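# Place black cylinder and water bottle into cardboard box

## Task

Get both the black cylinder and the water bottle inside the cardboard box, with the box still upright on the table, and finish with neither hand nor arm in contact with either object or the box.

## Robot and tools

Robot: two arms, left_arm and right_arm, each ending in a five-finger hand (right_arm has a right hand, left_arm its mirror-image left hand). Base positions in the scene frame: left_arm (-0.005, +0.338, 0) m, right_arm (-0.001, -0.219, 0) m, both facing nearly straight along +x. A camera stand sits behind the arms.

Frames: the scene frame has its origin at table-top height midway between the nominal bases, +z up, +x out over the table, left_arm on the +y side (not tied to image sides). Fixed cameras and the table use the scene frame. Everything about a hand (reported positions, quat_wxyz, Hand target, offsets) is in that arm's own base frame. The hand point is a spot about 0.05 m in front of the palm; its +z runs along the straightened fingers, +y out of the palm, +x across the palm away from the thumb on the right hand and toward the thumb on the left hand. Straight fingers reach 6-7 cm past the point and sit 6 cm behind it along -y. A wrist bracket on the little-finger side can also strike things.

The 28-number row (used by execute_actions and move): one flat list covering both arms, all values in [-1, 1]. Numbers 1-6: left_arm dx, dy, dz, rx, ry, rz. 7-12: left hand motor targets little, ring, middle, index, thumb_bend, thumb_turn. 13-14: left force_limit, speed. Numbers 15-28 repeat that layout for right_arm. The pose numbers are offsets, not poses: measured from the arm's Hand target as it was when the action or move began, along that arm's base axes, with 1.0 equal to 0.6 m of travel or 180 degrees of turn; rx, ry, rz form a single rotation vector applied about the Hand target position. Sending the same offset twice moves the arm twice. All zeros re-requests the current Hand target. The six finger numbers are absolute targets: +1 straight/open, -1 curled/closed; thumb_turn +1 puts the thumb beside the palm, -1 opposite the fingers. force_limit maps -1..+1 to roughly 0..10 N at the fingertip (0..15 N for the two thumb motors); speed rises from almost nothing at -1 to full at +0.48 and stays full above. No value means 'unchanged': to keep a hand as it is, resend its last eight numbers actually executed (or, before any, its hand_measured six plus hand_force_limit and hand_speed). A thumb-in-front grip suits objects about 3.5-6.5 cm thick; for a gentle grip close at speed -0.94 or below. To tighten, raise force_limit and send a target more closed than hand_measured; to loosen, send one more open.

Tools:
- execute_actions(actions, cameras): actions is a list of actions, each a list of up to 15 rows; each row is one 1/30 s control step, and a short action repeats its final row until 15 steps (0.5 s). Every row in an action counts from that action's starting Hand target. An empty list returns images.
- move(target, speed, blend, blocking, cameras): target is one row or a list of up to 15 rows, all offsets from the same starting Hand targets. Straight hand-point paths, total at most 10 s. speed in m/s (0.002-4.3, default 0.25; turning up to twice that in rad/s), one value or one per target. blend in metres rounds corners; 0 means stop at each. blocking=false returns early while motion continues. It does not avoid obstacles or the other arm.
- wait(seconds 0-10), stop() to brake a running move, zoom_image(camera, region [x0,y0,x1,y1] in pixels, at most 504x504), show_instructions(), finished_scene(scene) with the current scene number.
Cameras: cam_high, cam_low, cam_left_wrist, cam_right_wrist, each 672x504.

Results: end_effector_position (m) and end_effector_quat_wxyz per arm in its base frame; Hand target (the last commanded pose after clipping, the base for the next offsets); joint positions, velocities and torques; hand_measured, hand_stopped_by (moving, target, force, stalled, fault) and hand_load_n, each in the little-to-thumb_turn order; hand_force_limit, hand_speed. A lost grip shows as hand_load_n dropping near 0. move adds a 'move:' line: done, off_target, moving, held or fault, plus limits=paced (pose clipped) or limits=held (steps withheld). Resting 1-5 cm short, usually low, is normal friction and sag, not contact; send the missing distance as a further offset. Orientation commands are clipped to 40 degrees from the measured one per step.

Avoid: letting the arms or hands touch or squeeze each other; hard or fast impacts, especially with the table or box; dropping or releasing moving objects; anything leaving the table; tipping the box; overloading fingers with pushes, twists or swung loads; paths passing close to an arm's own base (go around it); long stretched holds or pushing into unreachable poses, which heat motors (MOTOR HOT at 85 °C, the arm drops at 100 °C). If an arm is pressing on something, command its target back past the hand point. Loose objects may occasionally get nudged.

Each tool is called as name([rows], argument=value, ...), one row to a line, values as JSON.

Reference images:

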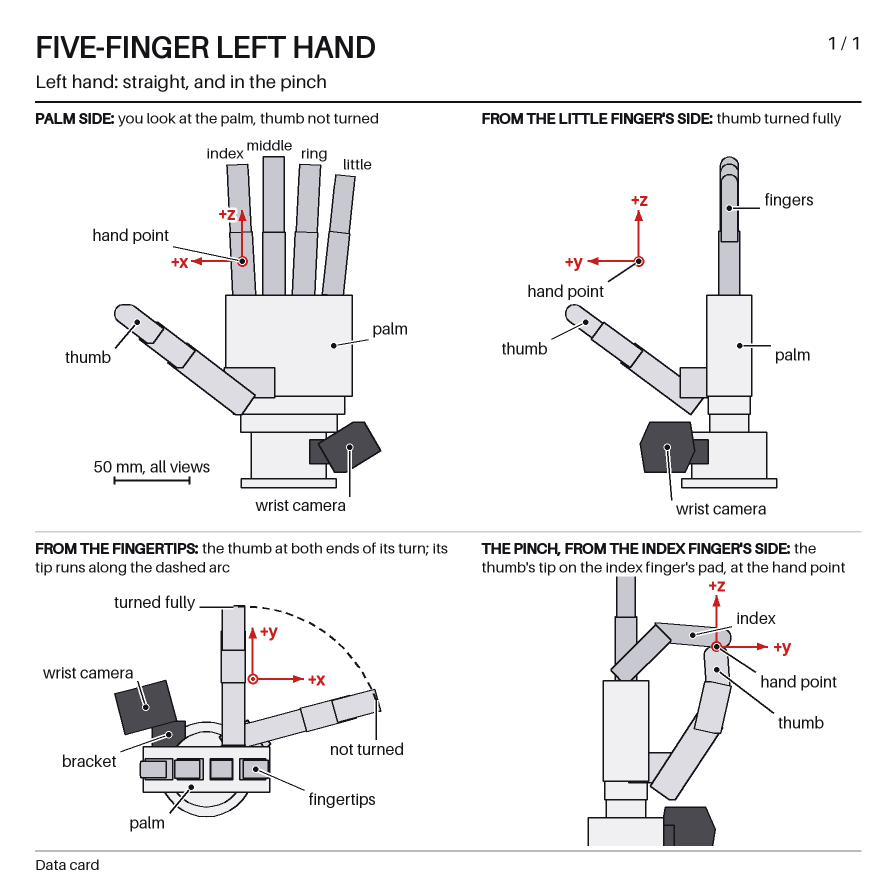

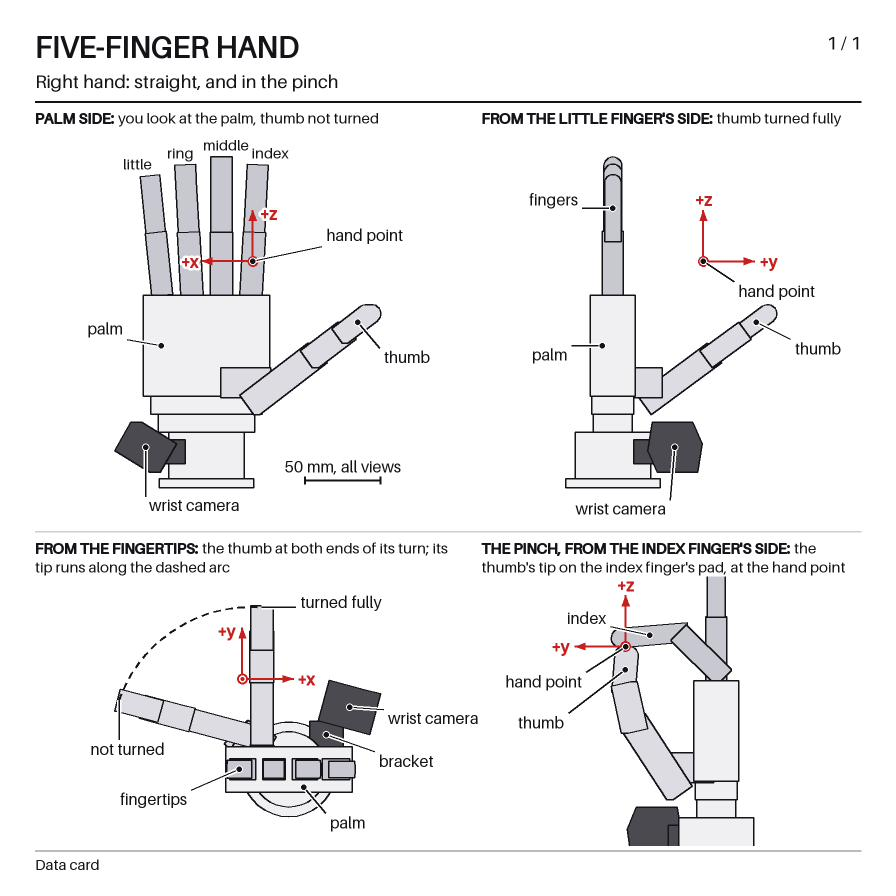

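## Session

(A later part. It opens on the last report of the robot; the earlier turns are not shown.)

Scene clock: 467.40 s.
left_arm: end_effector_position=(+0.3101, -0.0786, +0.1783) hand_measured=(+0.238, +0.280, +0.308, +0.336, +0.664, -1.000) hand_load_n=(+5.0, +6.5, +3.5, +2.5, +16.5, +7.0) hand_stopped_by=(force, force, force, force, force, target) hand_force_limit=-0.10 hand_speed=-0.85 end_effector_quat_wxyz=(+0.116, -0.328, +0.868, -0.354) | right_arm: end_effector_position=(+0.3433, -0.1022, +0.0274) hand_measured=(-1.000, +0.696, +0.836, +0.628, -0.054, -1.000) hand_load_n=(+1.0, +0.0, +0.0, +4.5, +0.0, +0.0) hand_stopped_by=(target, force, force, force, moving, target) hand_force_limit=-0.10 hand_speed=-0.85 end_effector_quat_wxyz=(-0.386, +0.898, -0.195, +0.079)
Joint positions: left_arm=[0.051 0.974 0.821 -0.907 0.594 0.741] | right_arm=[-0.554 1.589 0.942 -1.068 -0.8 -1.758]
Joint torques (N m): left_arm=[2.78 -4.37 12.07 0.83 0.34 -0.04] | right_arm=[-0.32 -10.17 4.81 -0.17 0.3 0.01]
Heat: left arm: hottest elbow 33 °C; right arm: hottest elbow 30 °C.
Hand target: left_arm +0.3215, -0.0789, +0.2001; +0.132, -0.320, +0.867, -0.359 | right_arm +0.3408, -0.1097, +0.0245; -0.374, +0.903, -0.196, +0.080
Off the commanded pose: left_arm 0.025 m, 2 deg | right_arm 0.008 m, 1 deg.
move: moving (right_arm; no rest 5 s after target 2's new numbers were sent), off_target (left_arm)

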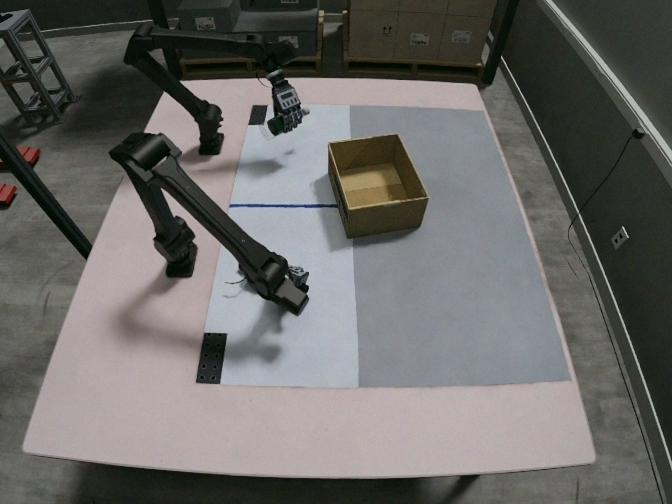

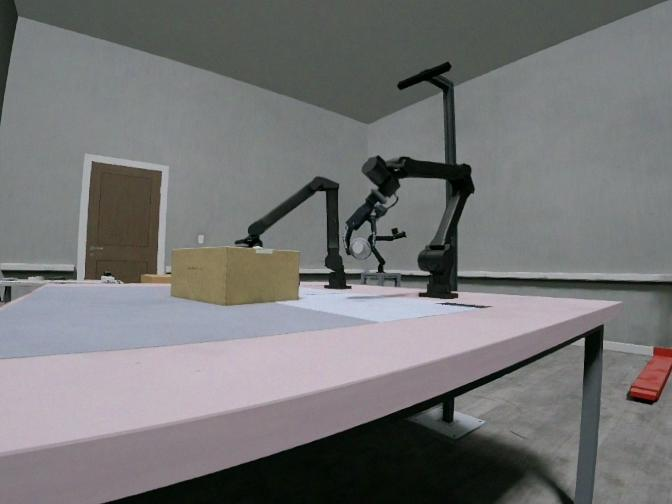

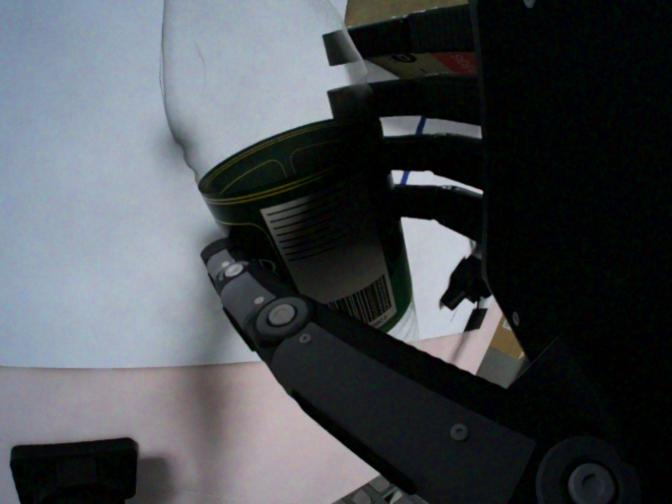

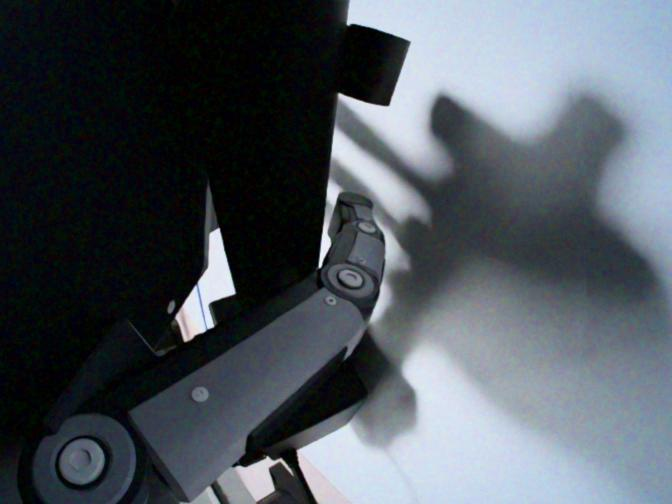

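move([
  [0.05,-0.03,0.167,0,0,0,-1,-1,-1,-1,-1,-1,-0.1,-0.85,0,0,0,0,0,0,1,1,1,1,1,-1,-0.1,-0.5],
  [0.631,-0.385,0.167,0.0377,0.1101,0.3381,-1,-1,-1,-1,-1,-1,-0.1,-0.85,0,0,0,0,0,0,1,1,1,1,1,-1,-0.1,-0.5],
], speed=0.3, blend=0.05, cameras=["all"])

zoom_image(camera="cam_high", region=[200, 170, 350, 320])

zoom_image(camera="cam_high", region=[300, 70, 480, 250])

Scene clock: 493.27 s.
left_arm: end_effector_position=(+0.6968, -0.3066, +0.2967) hand_measured=(+0.238, +0.280, +0.308, +0.336, +0.664, -1.000) hand_load_n=(+5.0, +6.5, +3.5, +2.5, +16.5, +7.0) hand_stopped_by=(force, force, force, force, force, target) hand_force_limit=-0.10 hand_speed=-0.85 end_effector_quat_wxyz=(-0.187, +0.749, -0.604, +0.199) | right_arm: end_effector_position=(+0.3392, -0.1108, +0.0272) hand_measured=(+1.000, +1.000, +1.000, +1.000, +1.000, -1.000) hand_load_n=(+0.0, +0.0, +0.0, +0.0, +0.0, +0.0) hand_stopped_by=(target, target, target, target, target, target) hand_force_limit=-0.10 hand_speed=-0.50 end_effector_quat_wxyz=(-0.374, +0.902, -0.200, +0.080)
Joint positions: left_arm=[-0.402 2.336 2.885 -1.618 -0.244 -0.553] | right_arm=[-0.568 1.581 0.94 -1.068 -0.775 -1.758]
Joint torques (N m): left_arm=[2.84 -19.31 10.66 1.06 -0.23 -0.12] | right_arm=[0.97 -9.82 4.82 -0.09 -0.8 0.04]
Heat: left arm: hottest elbow 37 °C; right arm: hottest elbow 30 °C.
Hand target: left_arm +0.7001, -0.3101, +0.3000; -0.168, +0.759, -0.614, +0.136 | right_arm +0.3408, -0.1096, +0.0245; -0.374, +0.903, -0.196, +0.080
Off the commanded pose: left_arm 0.006 m, 8 deg | right_arm 0.003 m, 0 deg.
elbow stopped short (left arm): the move would have taken joint 3 (elbow) straighter than the controller allows.
move: off_target (left_arm); blend cut to 0 m at target 1

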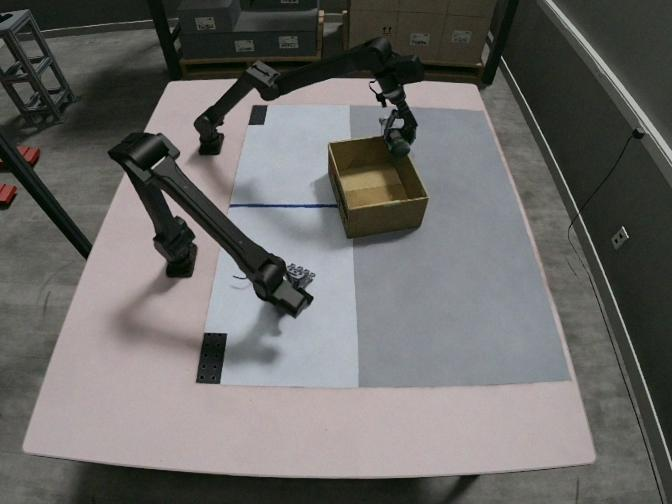

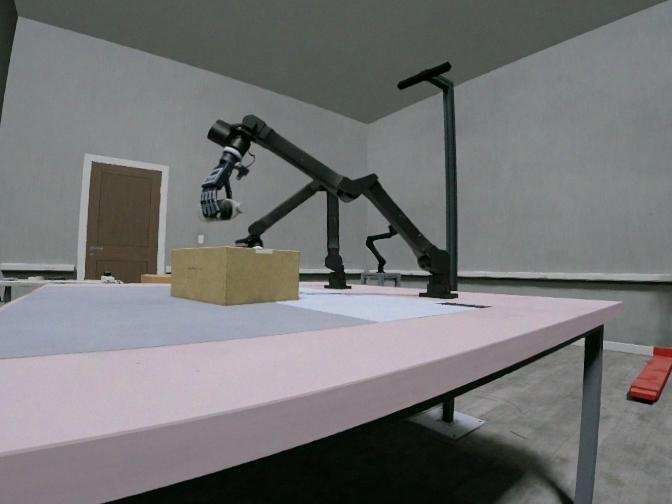

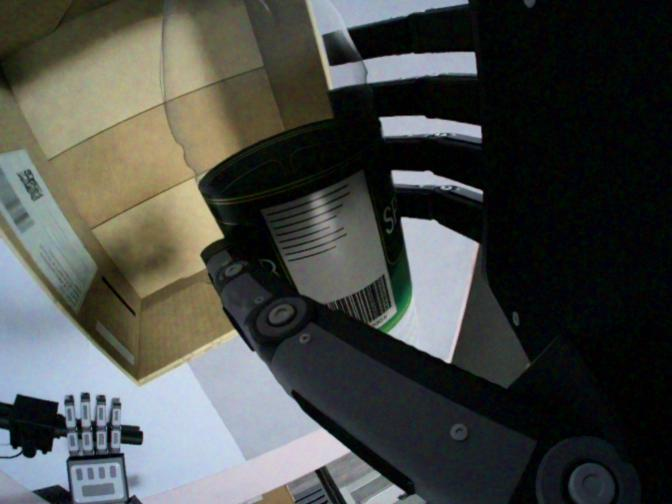

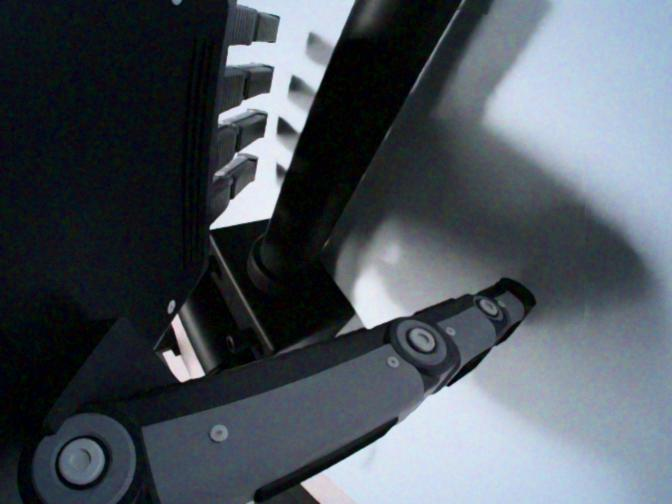

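Scaled by 3.360.

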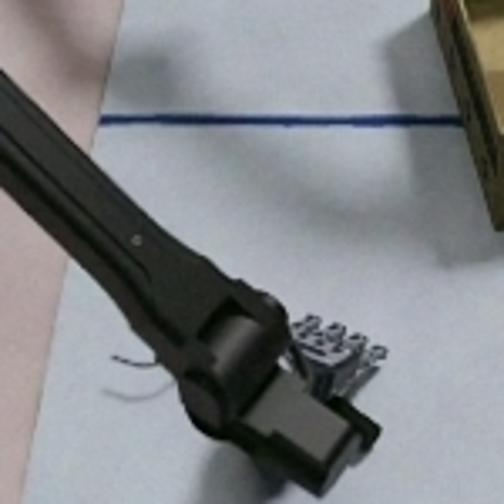

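Scaled by 2.800.

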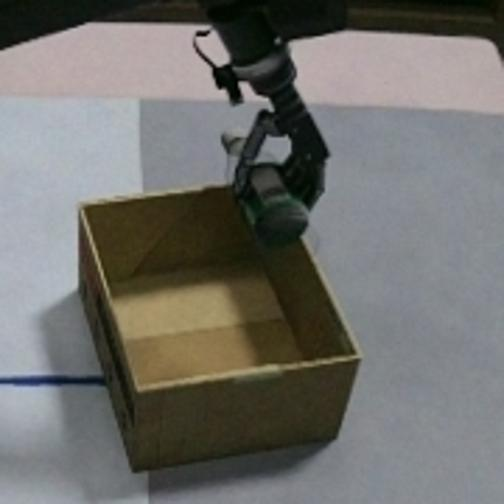

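zoom_image(camera="cam_low", region=[160, 110, 320, 310])

Scaled by 2.520.

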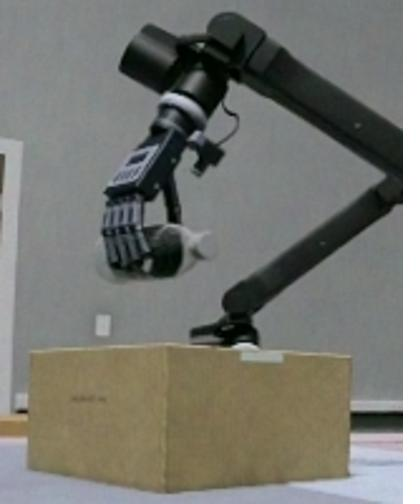

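move(target=[-0.033,-0.007,-0.283,0,0,0,-1,-1,-1,-1,-1,-1,-0.1,-0.85,0,0,0.18,0,0,0,1,1,1,1,1,-1,-0.1,-0.5], speed=0.15, cameras=["all"])

zoom_image(camera="cam_high", region=[200, 200, 350, 320])

zoom_image(camera="cam_high", region=[300, 70, 480, 250])

zoom_image(camera="cam_low", region=[160, 110, 320, 310])

Scene clock: 562.87 s.
left_arm: end_effector_position=(+0.6779, -0.3083, +0.1289) hand_measured=(+0.238, +0.280, +0.308, +0.336, +0.664, -1.000) hand_load_n=(+5.0, +7.0, +3.5, +2.5, +16.5, +7.0) hand_stopped_by=(force, force, force, force, force, target) hand_force_limit=-0.10 hand_speed=-0.85 end_effector_quat_wxyz=(-0.166, +0.758, -0.617, +0.127) | right_arm: end_effector_position=(+0.3250, -0.1017, +0.1139) hand_measured=(+1.000, +1.000, +1.000, +1.000, +1.000, -1.000) hand_load_n=(+0.0, +0.0, +0.0, +0.0, +0.0, +0.0) hand_stopped_by=(target, target, target, target, target, target) hand_force_limit=-0.10 hand_speed=-0.50 end_effector_quat_wxyz=(-0.381, +0.899, -0.209, +0.059)
Joint positions: left_arm=[-0.415 2.208 2.224 -1.245 -0.25 -0.576] | right_arm=[-0.568 1.451 1.046 -1.352 -0.775 -1.758]
Joint torques (N m): left_arm=[2.61 -20.54 7.95 1.84 -0.29 -0.15] | right_arm=[0.91 -9.99 9.17 -0.83 -0.83 0.02]
Heat: left arm: hottest elbow 37 °C; right arm: hottest elbow 31 °C.
Hand target: left_arm +0.6804, -0.3143, +0.1306; -0.169, +0.759, -0.614, +0.136 | right_arm +0.3407, -0.1095, +0.1324; -0.374, +0.903, -0.196, +0.080
Off the commanded pose: left_arm 0.007 m, 1 deg | right_arm 0.026 m, 3 deg.
move: off_target (right_arm)

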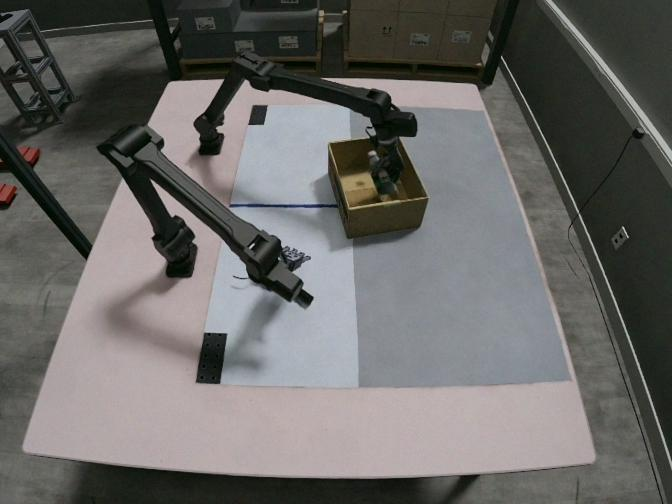

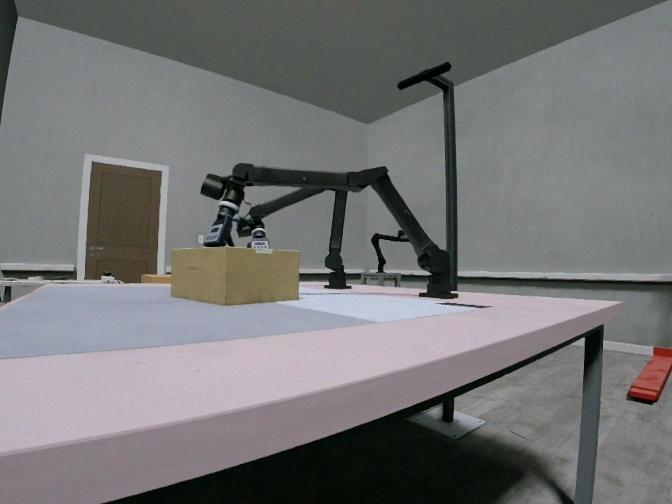

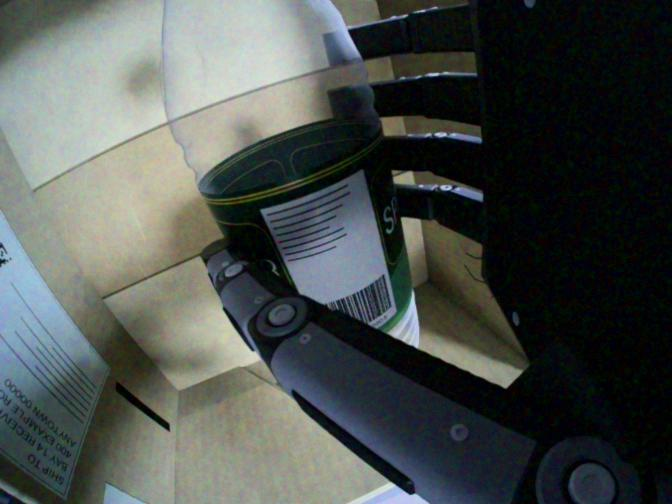

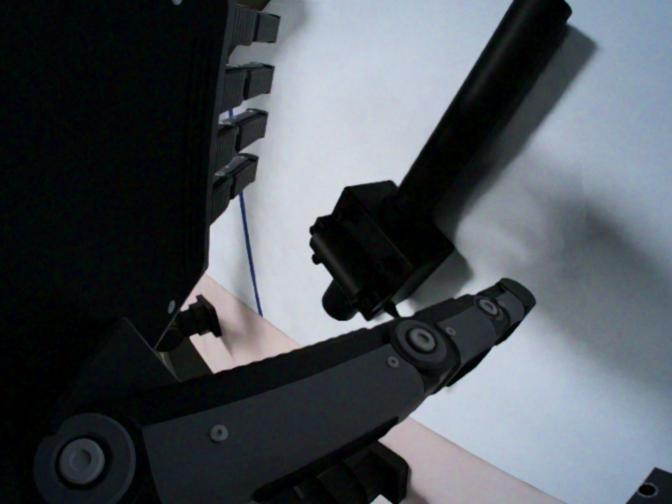

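Scaled by 3.360.

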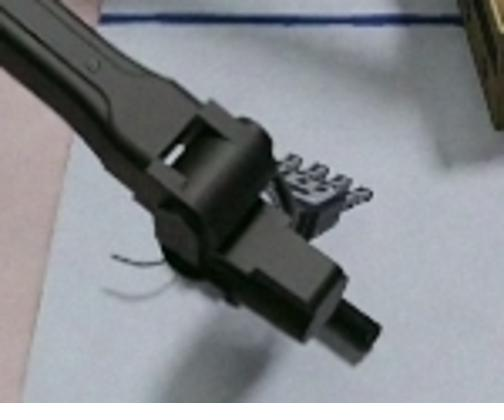

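Scaled by 2.800.

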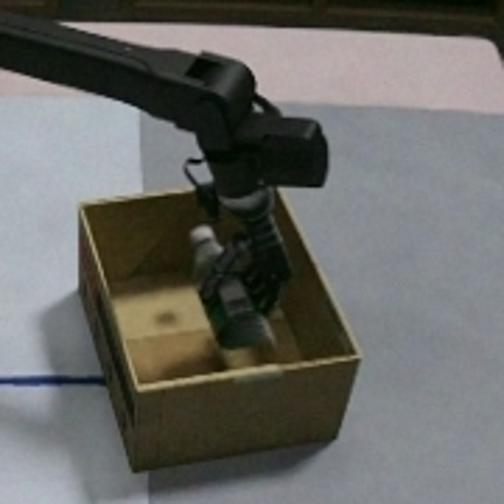

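Scaled by 2.520.

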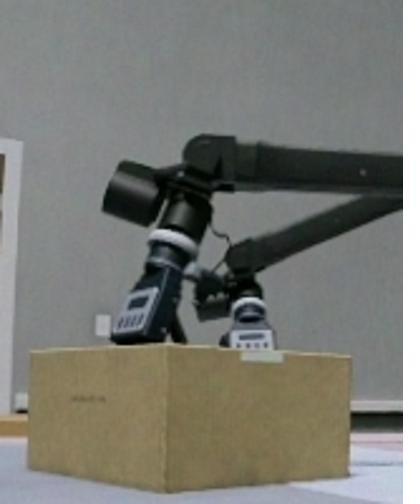

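move(target=[0.0245,0.005,-0.117,0,0,0,-1,-1,-1,-1,-1,-1,-0.1,-0.85,0.0185,-0.008,-0.037,0.0233,-0.0157,-0.092,1,1,1,1,1,-1,-0.1,-0.5], speed=0.12, cameras=["all"])

zoom_image(camera="cam_high", region=[200, 200, 350, 320])

zoom_image(camera="cam_high", region=[300, 70, 480, 250])

Scene clock: 617.93 s.
left_arm: end_effector_position=(+0.6899, -0.3136, +0.0742) hand_measured=(+0.238, +0.280, +0.308, +0.336, +0.664, -1.000) hand_load_n=(+4.5, +7.0, +3.5, +2.5, +16.5, +7.0) hand_stopped_by=(force, force, force, force, force, target) hand_force_limit=-0.10 hand_speed=-0.85 end_effector_quat_wxyz=(-0.169, +0.758, -0.615, +0.138) | right_arm: end_effector_position=(+0.3515, -0.1093, +0.1057) hand_measured=(+1.000, +1.000, +1.000, +1.000, +1.000, -1.000) hand_load_n=(+0.0, +0.0, +0.0, +0.0, +0.0, +0.0) hand_stopped_by=(target, target, target, target, target, target) hand_force_limit=-0.10 hand_speed=-0.50 end_effector_quat_wxyz=(-0.399, +0.851, -0.313, +0.137)
Joint positions: left_arm=[-0.415 2.242 2.137 -1.1 -0.25 -0.576] | right_arm=[-0.61 1.399 0.952 -1.037 -0.867 -1.435]
Joint torques (N m): left_arm=[3.19 -19.14 8.05 1.89 -0.16 0.01] | right_arm=[-0.44 -9.99 5.85 0.32 -0.91 0.11]
Heat: left arm: hottest elbow 36 °C; right arm: hottest elbow 37 °C.
Hand target: left_arm +0.6949, -0.3112, +0.0602; -0.168, +0.759, -0.614, +0.136 | right_arm +0.3518, -0.1143, +0.1102; -0.396, +0.849, -0.318, +0.148
Off the commanded pose: left_arm 0.015 m, 0 deg | right_arm 0.007 m, 1 deg.
move: off_target (left_arm)

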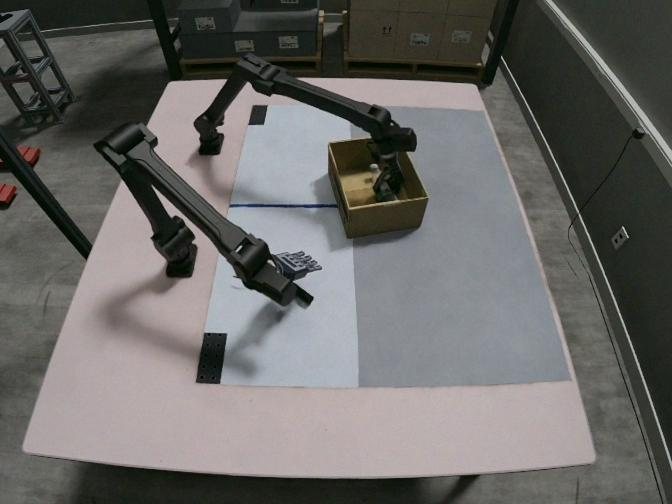

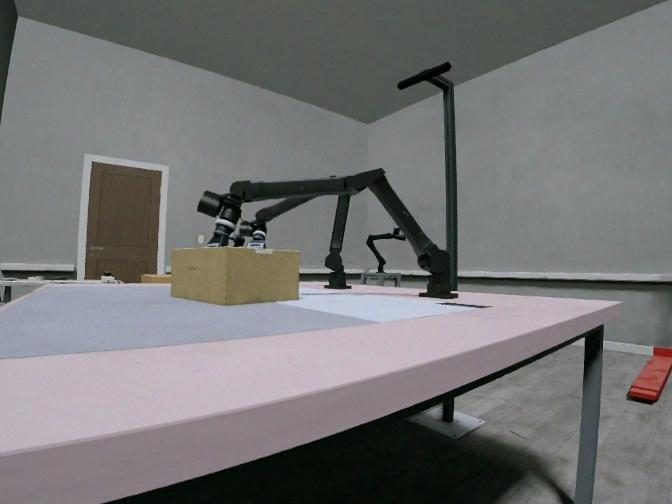

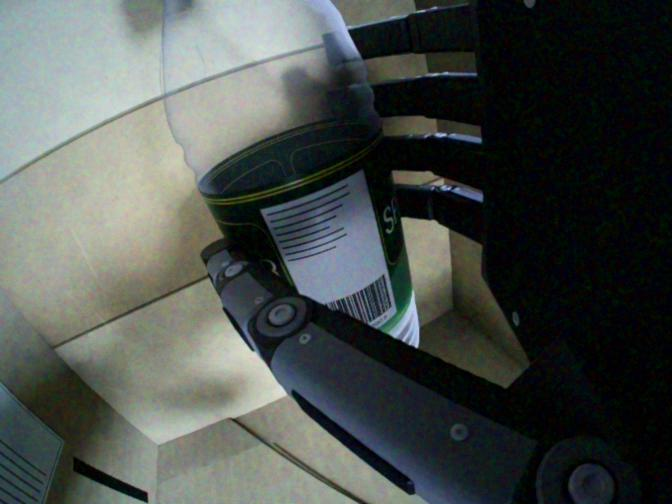

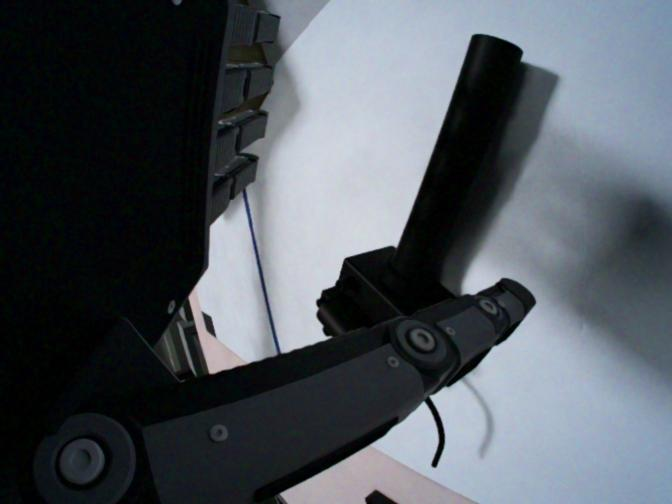

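Scaled by 3.360.

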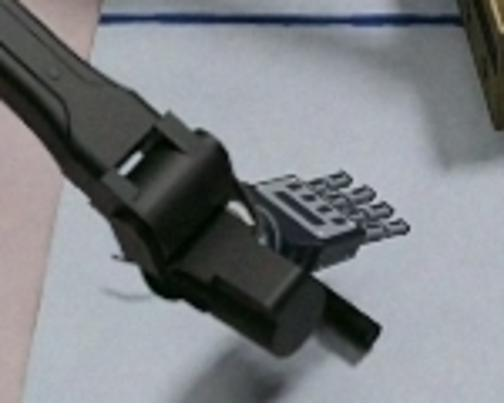

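Scaled by 2.800.

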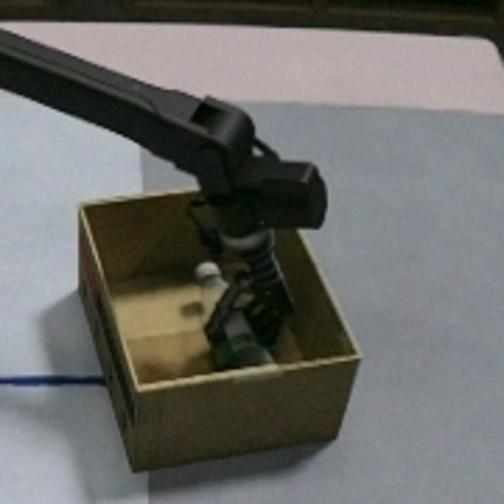

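move([
  [0,0,-0.02,0,0,0,-1,-1,-1,-1,-1,-1,-0.1,-0.85,-0.0123,0.0033,-0.1287,0,0,0,1,1,1,1,1,-1,-0.1,-0.8],
  [0,0,-0.02,0,0,0,-1,-1,-1,-1,-1,-1,-0.1,-0.85,-0.0123,0.0033,-0.1287,0,0,0,-0.1,-0.1,-0.1,-0.1,1,-1,-0.1,-0.8],
], speed=0.12, cameras=["all"])

zoom_image(camera="cam_high", region=[300, 70, 480, 250])

Scene clock: 640.70 s.
left_arm: end_effector_position=(+0.6924, -0.3148, +0.0694) hand_measured=(+0.238, +0.280, +0.308, +0.336, +0.664, -1.000) hand_load_n=(+5.0, +7.0, +3.5, +2.0, +16.5, +6.5) hand_stopped_by=(force, force, force, force, force, target) hand_force_limit=-0.10 hand_speed=-0.85 end_effector_quat_wxyz=(-0.171, +0.757, -0.614, +0.144) | right_arm: end_effector_position=(+0.3446, -0.1067, +0.0349) hand_measured=(-0.100, -0.100, -0.100, -0.100, +1.000, -1.000) hand_load_n=(+0.0, +0.5, +0.0, +0.0, +0.0, +0.0) hand_stopped_by=(target, target, target, target, target, target) hand_force_limit=-0.10 hand_speed=-0.80 end_effector_quat_wxyz=(-0.398, +0.850, -0.314, +0.143)
Joint positions: left_arm=[-0.415 2.242 2.122 -1.073 -0.25 -0.576] | right_arm=[-0.617 1.483 0.822 -0.812 -0.87 -1.434]
Joint torques (N m): left_arm=[3.02 -18.49 7.57 1.84 -0.18 0.01] | right_arm=[-0.5 -9 5.16 0.29 -0.79 0.04]
Heat: left arm: hottest elbow 35 °C; right arm: hottest elbow 35 °C.
Hand target: left_arm +0.6950, -0.3113, +0.0482; -0.168, +0.759, -0.614, +0.136 | right_arm +0.3446, -0.1125, +0.0332; -0.396, +0.849, -0.318, +0.149
Off the commanded pose: left_arm 0.022 m, 1 deg | right_arm 0.006 m, 1 deg.
move: off_target (left_arm)

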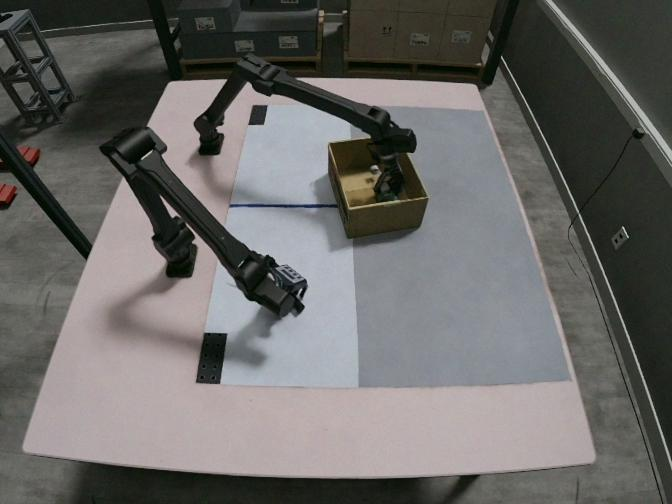

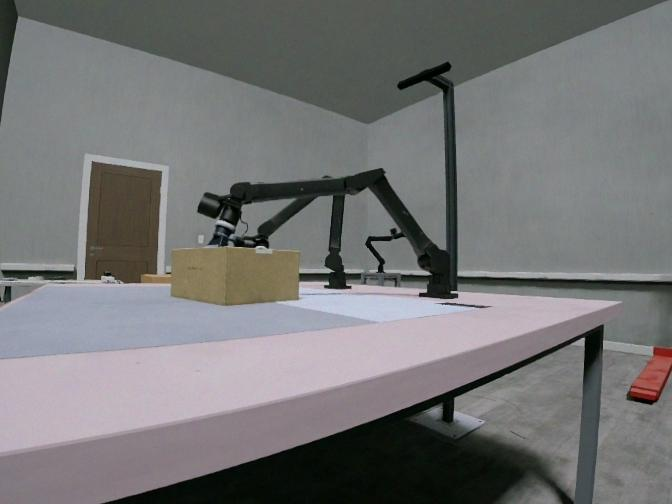

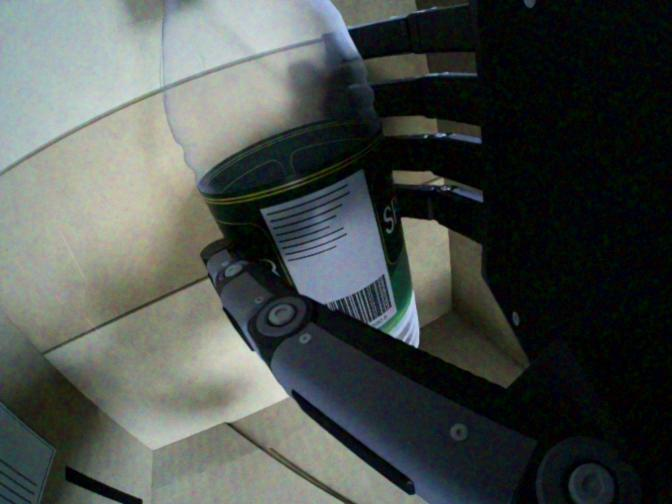

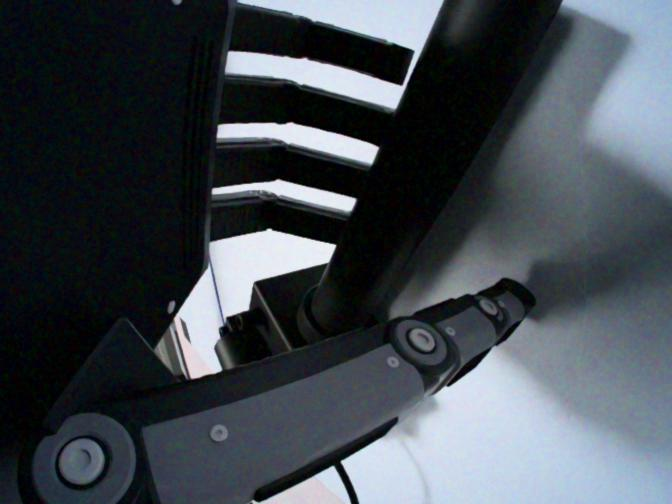

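Scaled by 2.800.

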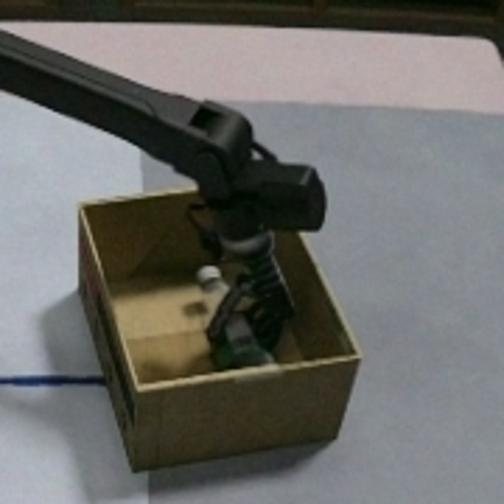

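move(target=[0,0,-0.02,0,0,0,-1,-1,-1,-1,-1,-1,-0.1,-0.85,0,0,0,0,0,0,-1,-1,-1,-1,-1,-1,-0.1,-0.85], speed=0.12, cameras=["all"])

zoom_image(camera="cam_high", region=[300, 70, 480, 250])

Scene clock: 653.20 s.
left_arm: end_effector_position=(+0.6940, -0.3159, +0.0646) hand_measured=(+0.238, +0.280, +0.308, +0.336, +0.664, -1.000) hand_load_n=(+3.5, +7.0, +3.0, +2.0, +16.5, +6.0) hand_stopped_by=(force, force, force, force, force, target) hand_force_limit=-0.10 hand_speed=-0.85 end_effector_quat_wxyz=(-0.171, +0.757, -0.613, +0.148) | right_arm: end_effector_position=(+0.3443, -0.1072, +0.0346) hand_measured=(-1.000, -1.000, -0.374, -0.418, +0.842, -1.000) hand_load_n=(+0.0, +0.0, +4.5, +1.0, +6.0, +0.0) hand_stopped_by=(target, target, force, force, force, target) hand_force_limit=-0.10 hand_speed=-0.85 end_effector_quat_wxyz=(-0.397, +0.850, -0.314, +0.143)
Joint positions: left_arm=[-0.415 2.242 2.108 -1.048 -0.248 -0.576] | right_arm=[-0.617 1.483 0.822 -0.812 -0.867 -1.434]
Joint torques (N m): left_arm=[2.61 -18.84 7.23 1.95 -0.19 0.02] | right_arm=[-0.56 -8.53 5.14 0.38 -0.88 0.05]
Heat: left arm: hottest elbow 34 °C; right arm: hottest elbow 34 °C.
Hand target: left_arm +0.6950, -0.3113, +0.0362; -0.168, +0.759, -0.614, +0.136 | right_arm +0.3446, -0.1125, +0.0332; -0.396, +0.849, -0.318, +0.149
Off the commanded pose: left_arm 0.029 m, 2 deg | right_arm 0.006 m, 1 deg.
move: off_target (left_arm)

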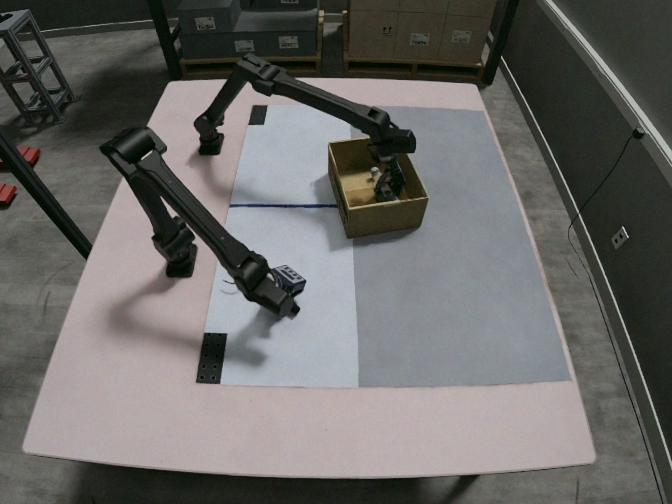

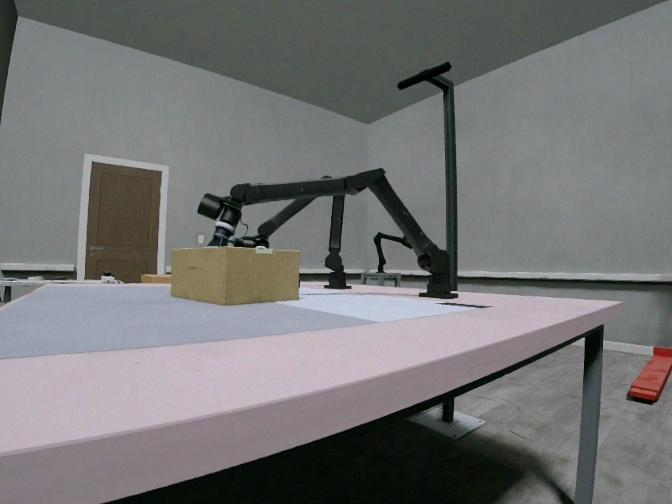

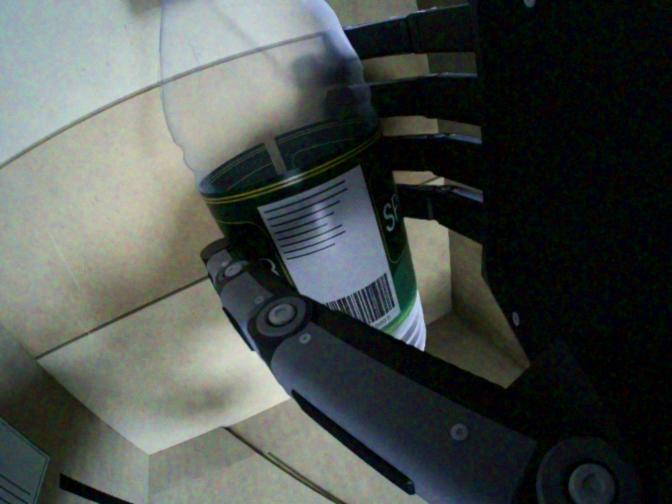

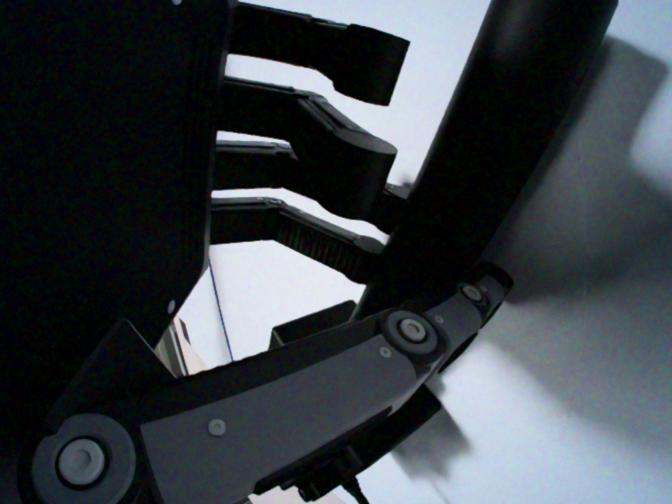

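Scaled by 2.800.

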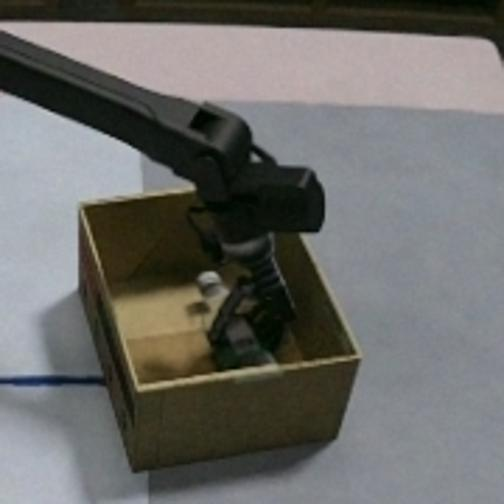

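move([
  [0,0,0.033,0,0,0,0.6,0.6,0.6,0.6,1,-1,-0.1,-0.6,0,0,0,0,0,0,1,1,1,1,1,-1,-0.1,-0.5],
  [0,0,0.4,0,0,0,0.6,0.6,0.6,0.6,1,-1,-0.1,-0.6,-0.02,0.02,0.15,0,0,0,1,1,1,1,1,-1,-0.1,-0.5],
], speed=0.15, cameras=["all"])

zoom_image(camera="cam_high", region=[300, 70, 480, 250])

zoom_image(camera="cam_high", region=[200, 200, 350, 320])

zoom_image(camera="cam_right_wrist", region=[200, 0, 672, 504])

Scene clock: 682.40 s.
left_arm: end_effector_position=(+0.6889, -0.3145, +0.2764) hand_measured=(+0.600, +0.600, +0.600, +0.600, +1.000, -1.000) hand_load_n=(+0.0, +0.0, -0.5, +0.0, +0.0, +0.0) hand_stopped_by=(target, target, target, target, target, target) hand_force_limit=-0.10 hand_speed=-0.60 end_effector_quat_wxyz=(-0.178, +0.755, -0.607, +0.175) | right_arm: end_effector_position=(+0.3162, -0.0927, +0.1027) hand_measured=(+1.000, +1.000, +1.000, +1.000, +1.000, -1.000) hand_load_n=(+0.5, +0.0, +0.0, +0.0, +0.0, -0.5) hand_stopped_by=(target, target, target, target, target, target) hand_force_limit=-0.10 hand_speed=-0.50 end_effector_quat_wxyz=(-0.401, +0.845, -0.329, +0.129)
Joint positions: left_arm=[-0.415 2.359 2.883 -1.651 -0.247 -0.576] | right_arm=[-0.632 1.314 0.859 -1.057 -0.868 -1.433]
Joint torques (N m): left_arm=[3.37 -19.9 10.78 0.72 -0.16 0.04] | right_arm=[1.44 -8.35 9.51 -0.44 -0.87 0.14]
Heat: left arm: hottest elbow 35 °C; right arm: hottest elbow 32 °C.
Hand target: left_arm +0.6950, -0.3114, +0.2762; -0.168, +0.759, -0.614, +0.136 | right_arm +0.3325, -0.1004, +0.1230; -0.396, +0.849, -0.318, +0.148
Off the commanded pose: left_arm 0.007 m, 5 deg | right_arm 0.027 m, 3 deg.
elbow stopped short (left arm): the move would have taken joint 3 (elbow) straighter than the controller allows.
move: off_target (left_arm, right_arm)

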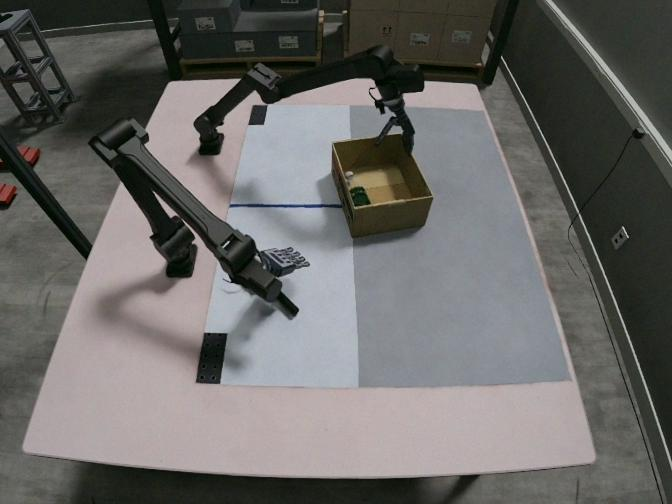

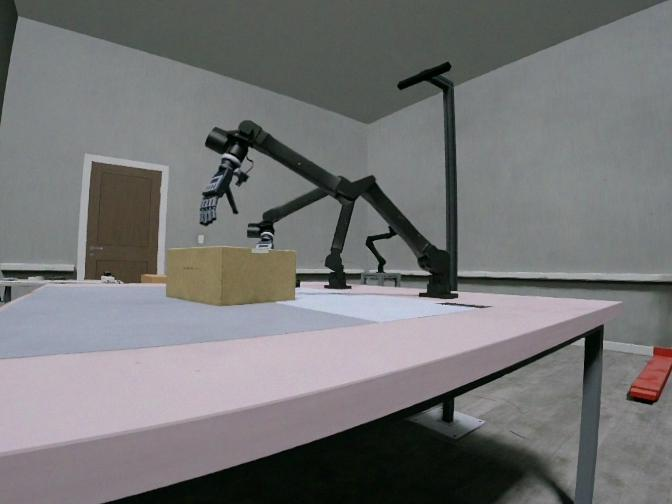

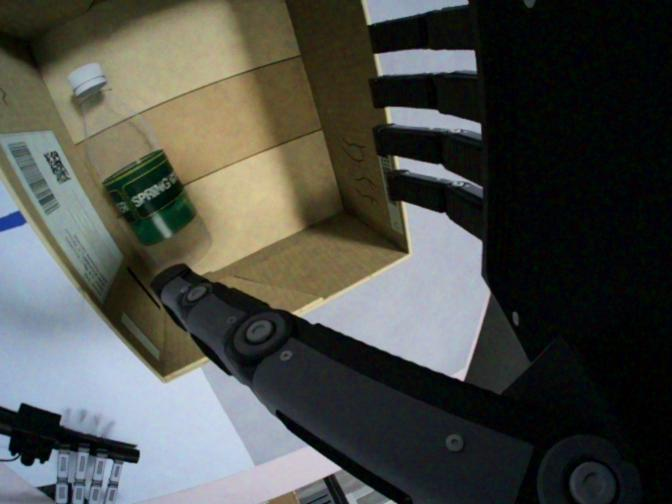

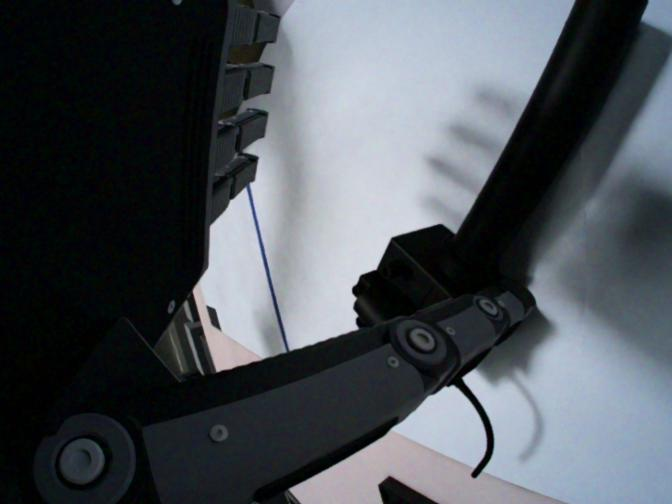

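Scaled by 2.800.

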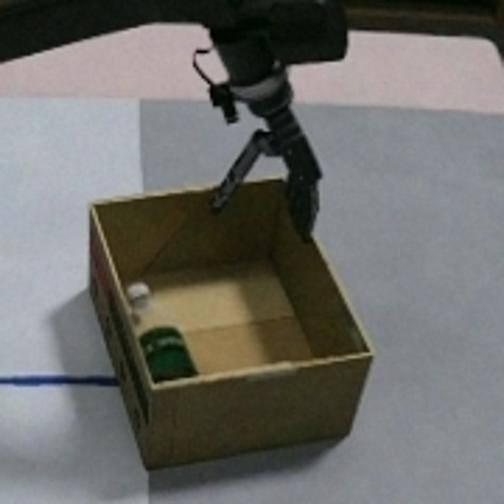

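Scaled by 3.360.

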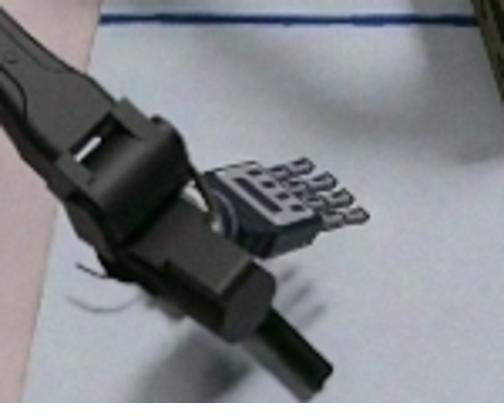

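Scaled by 1.000.

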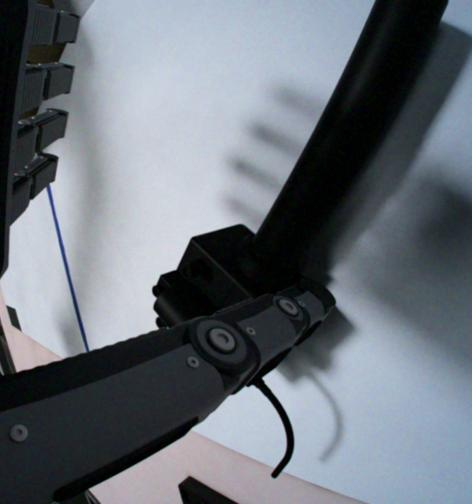

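zoom_image(camera="cam_left_wrist", region=[0, 370, 200, 504])

Scaled by 2.520 from the camera's 672x504 image, which has a finer 960x720 frame.

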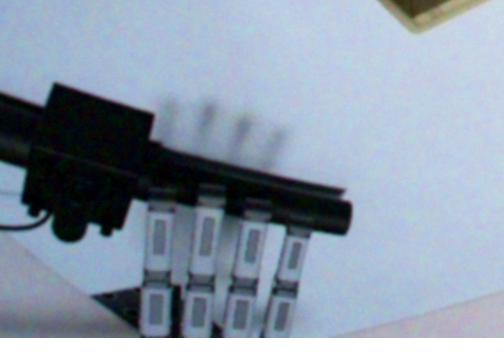

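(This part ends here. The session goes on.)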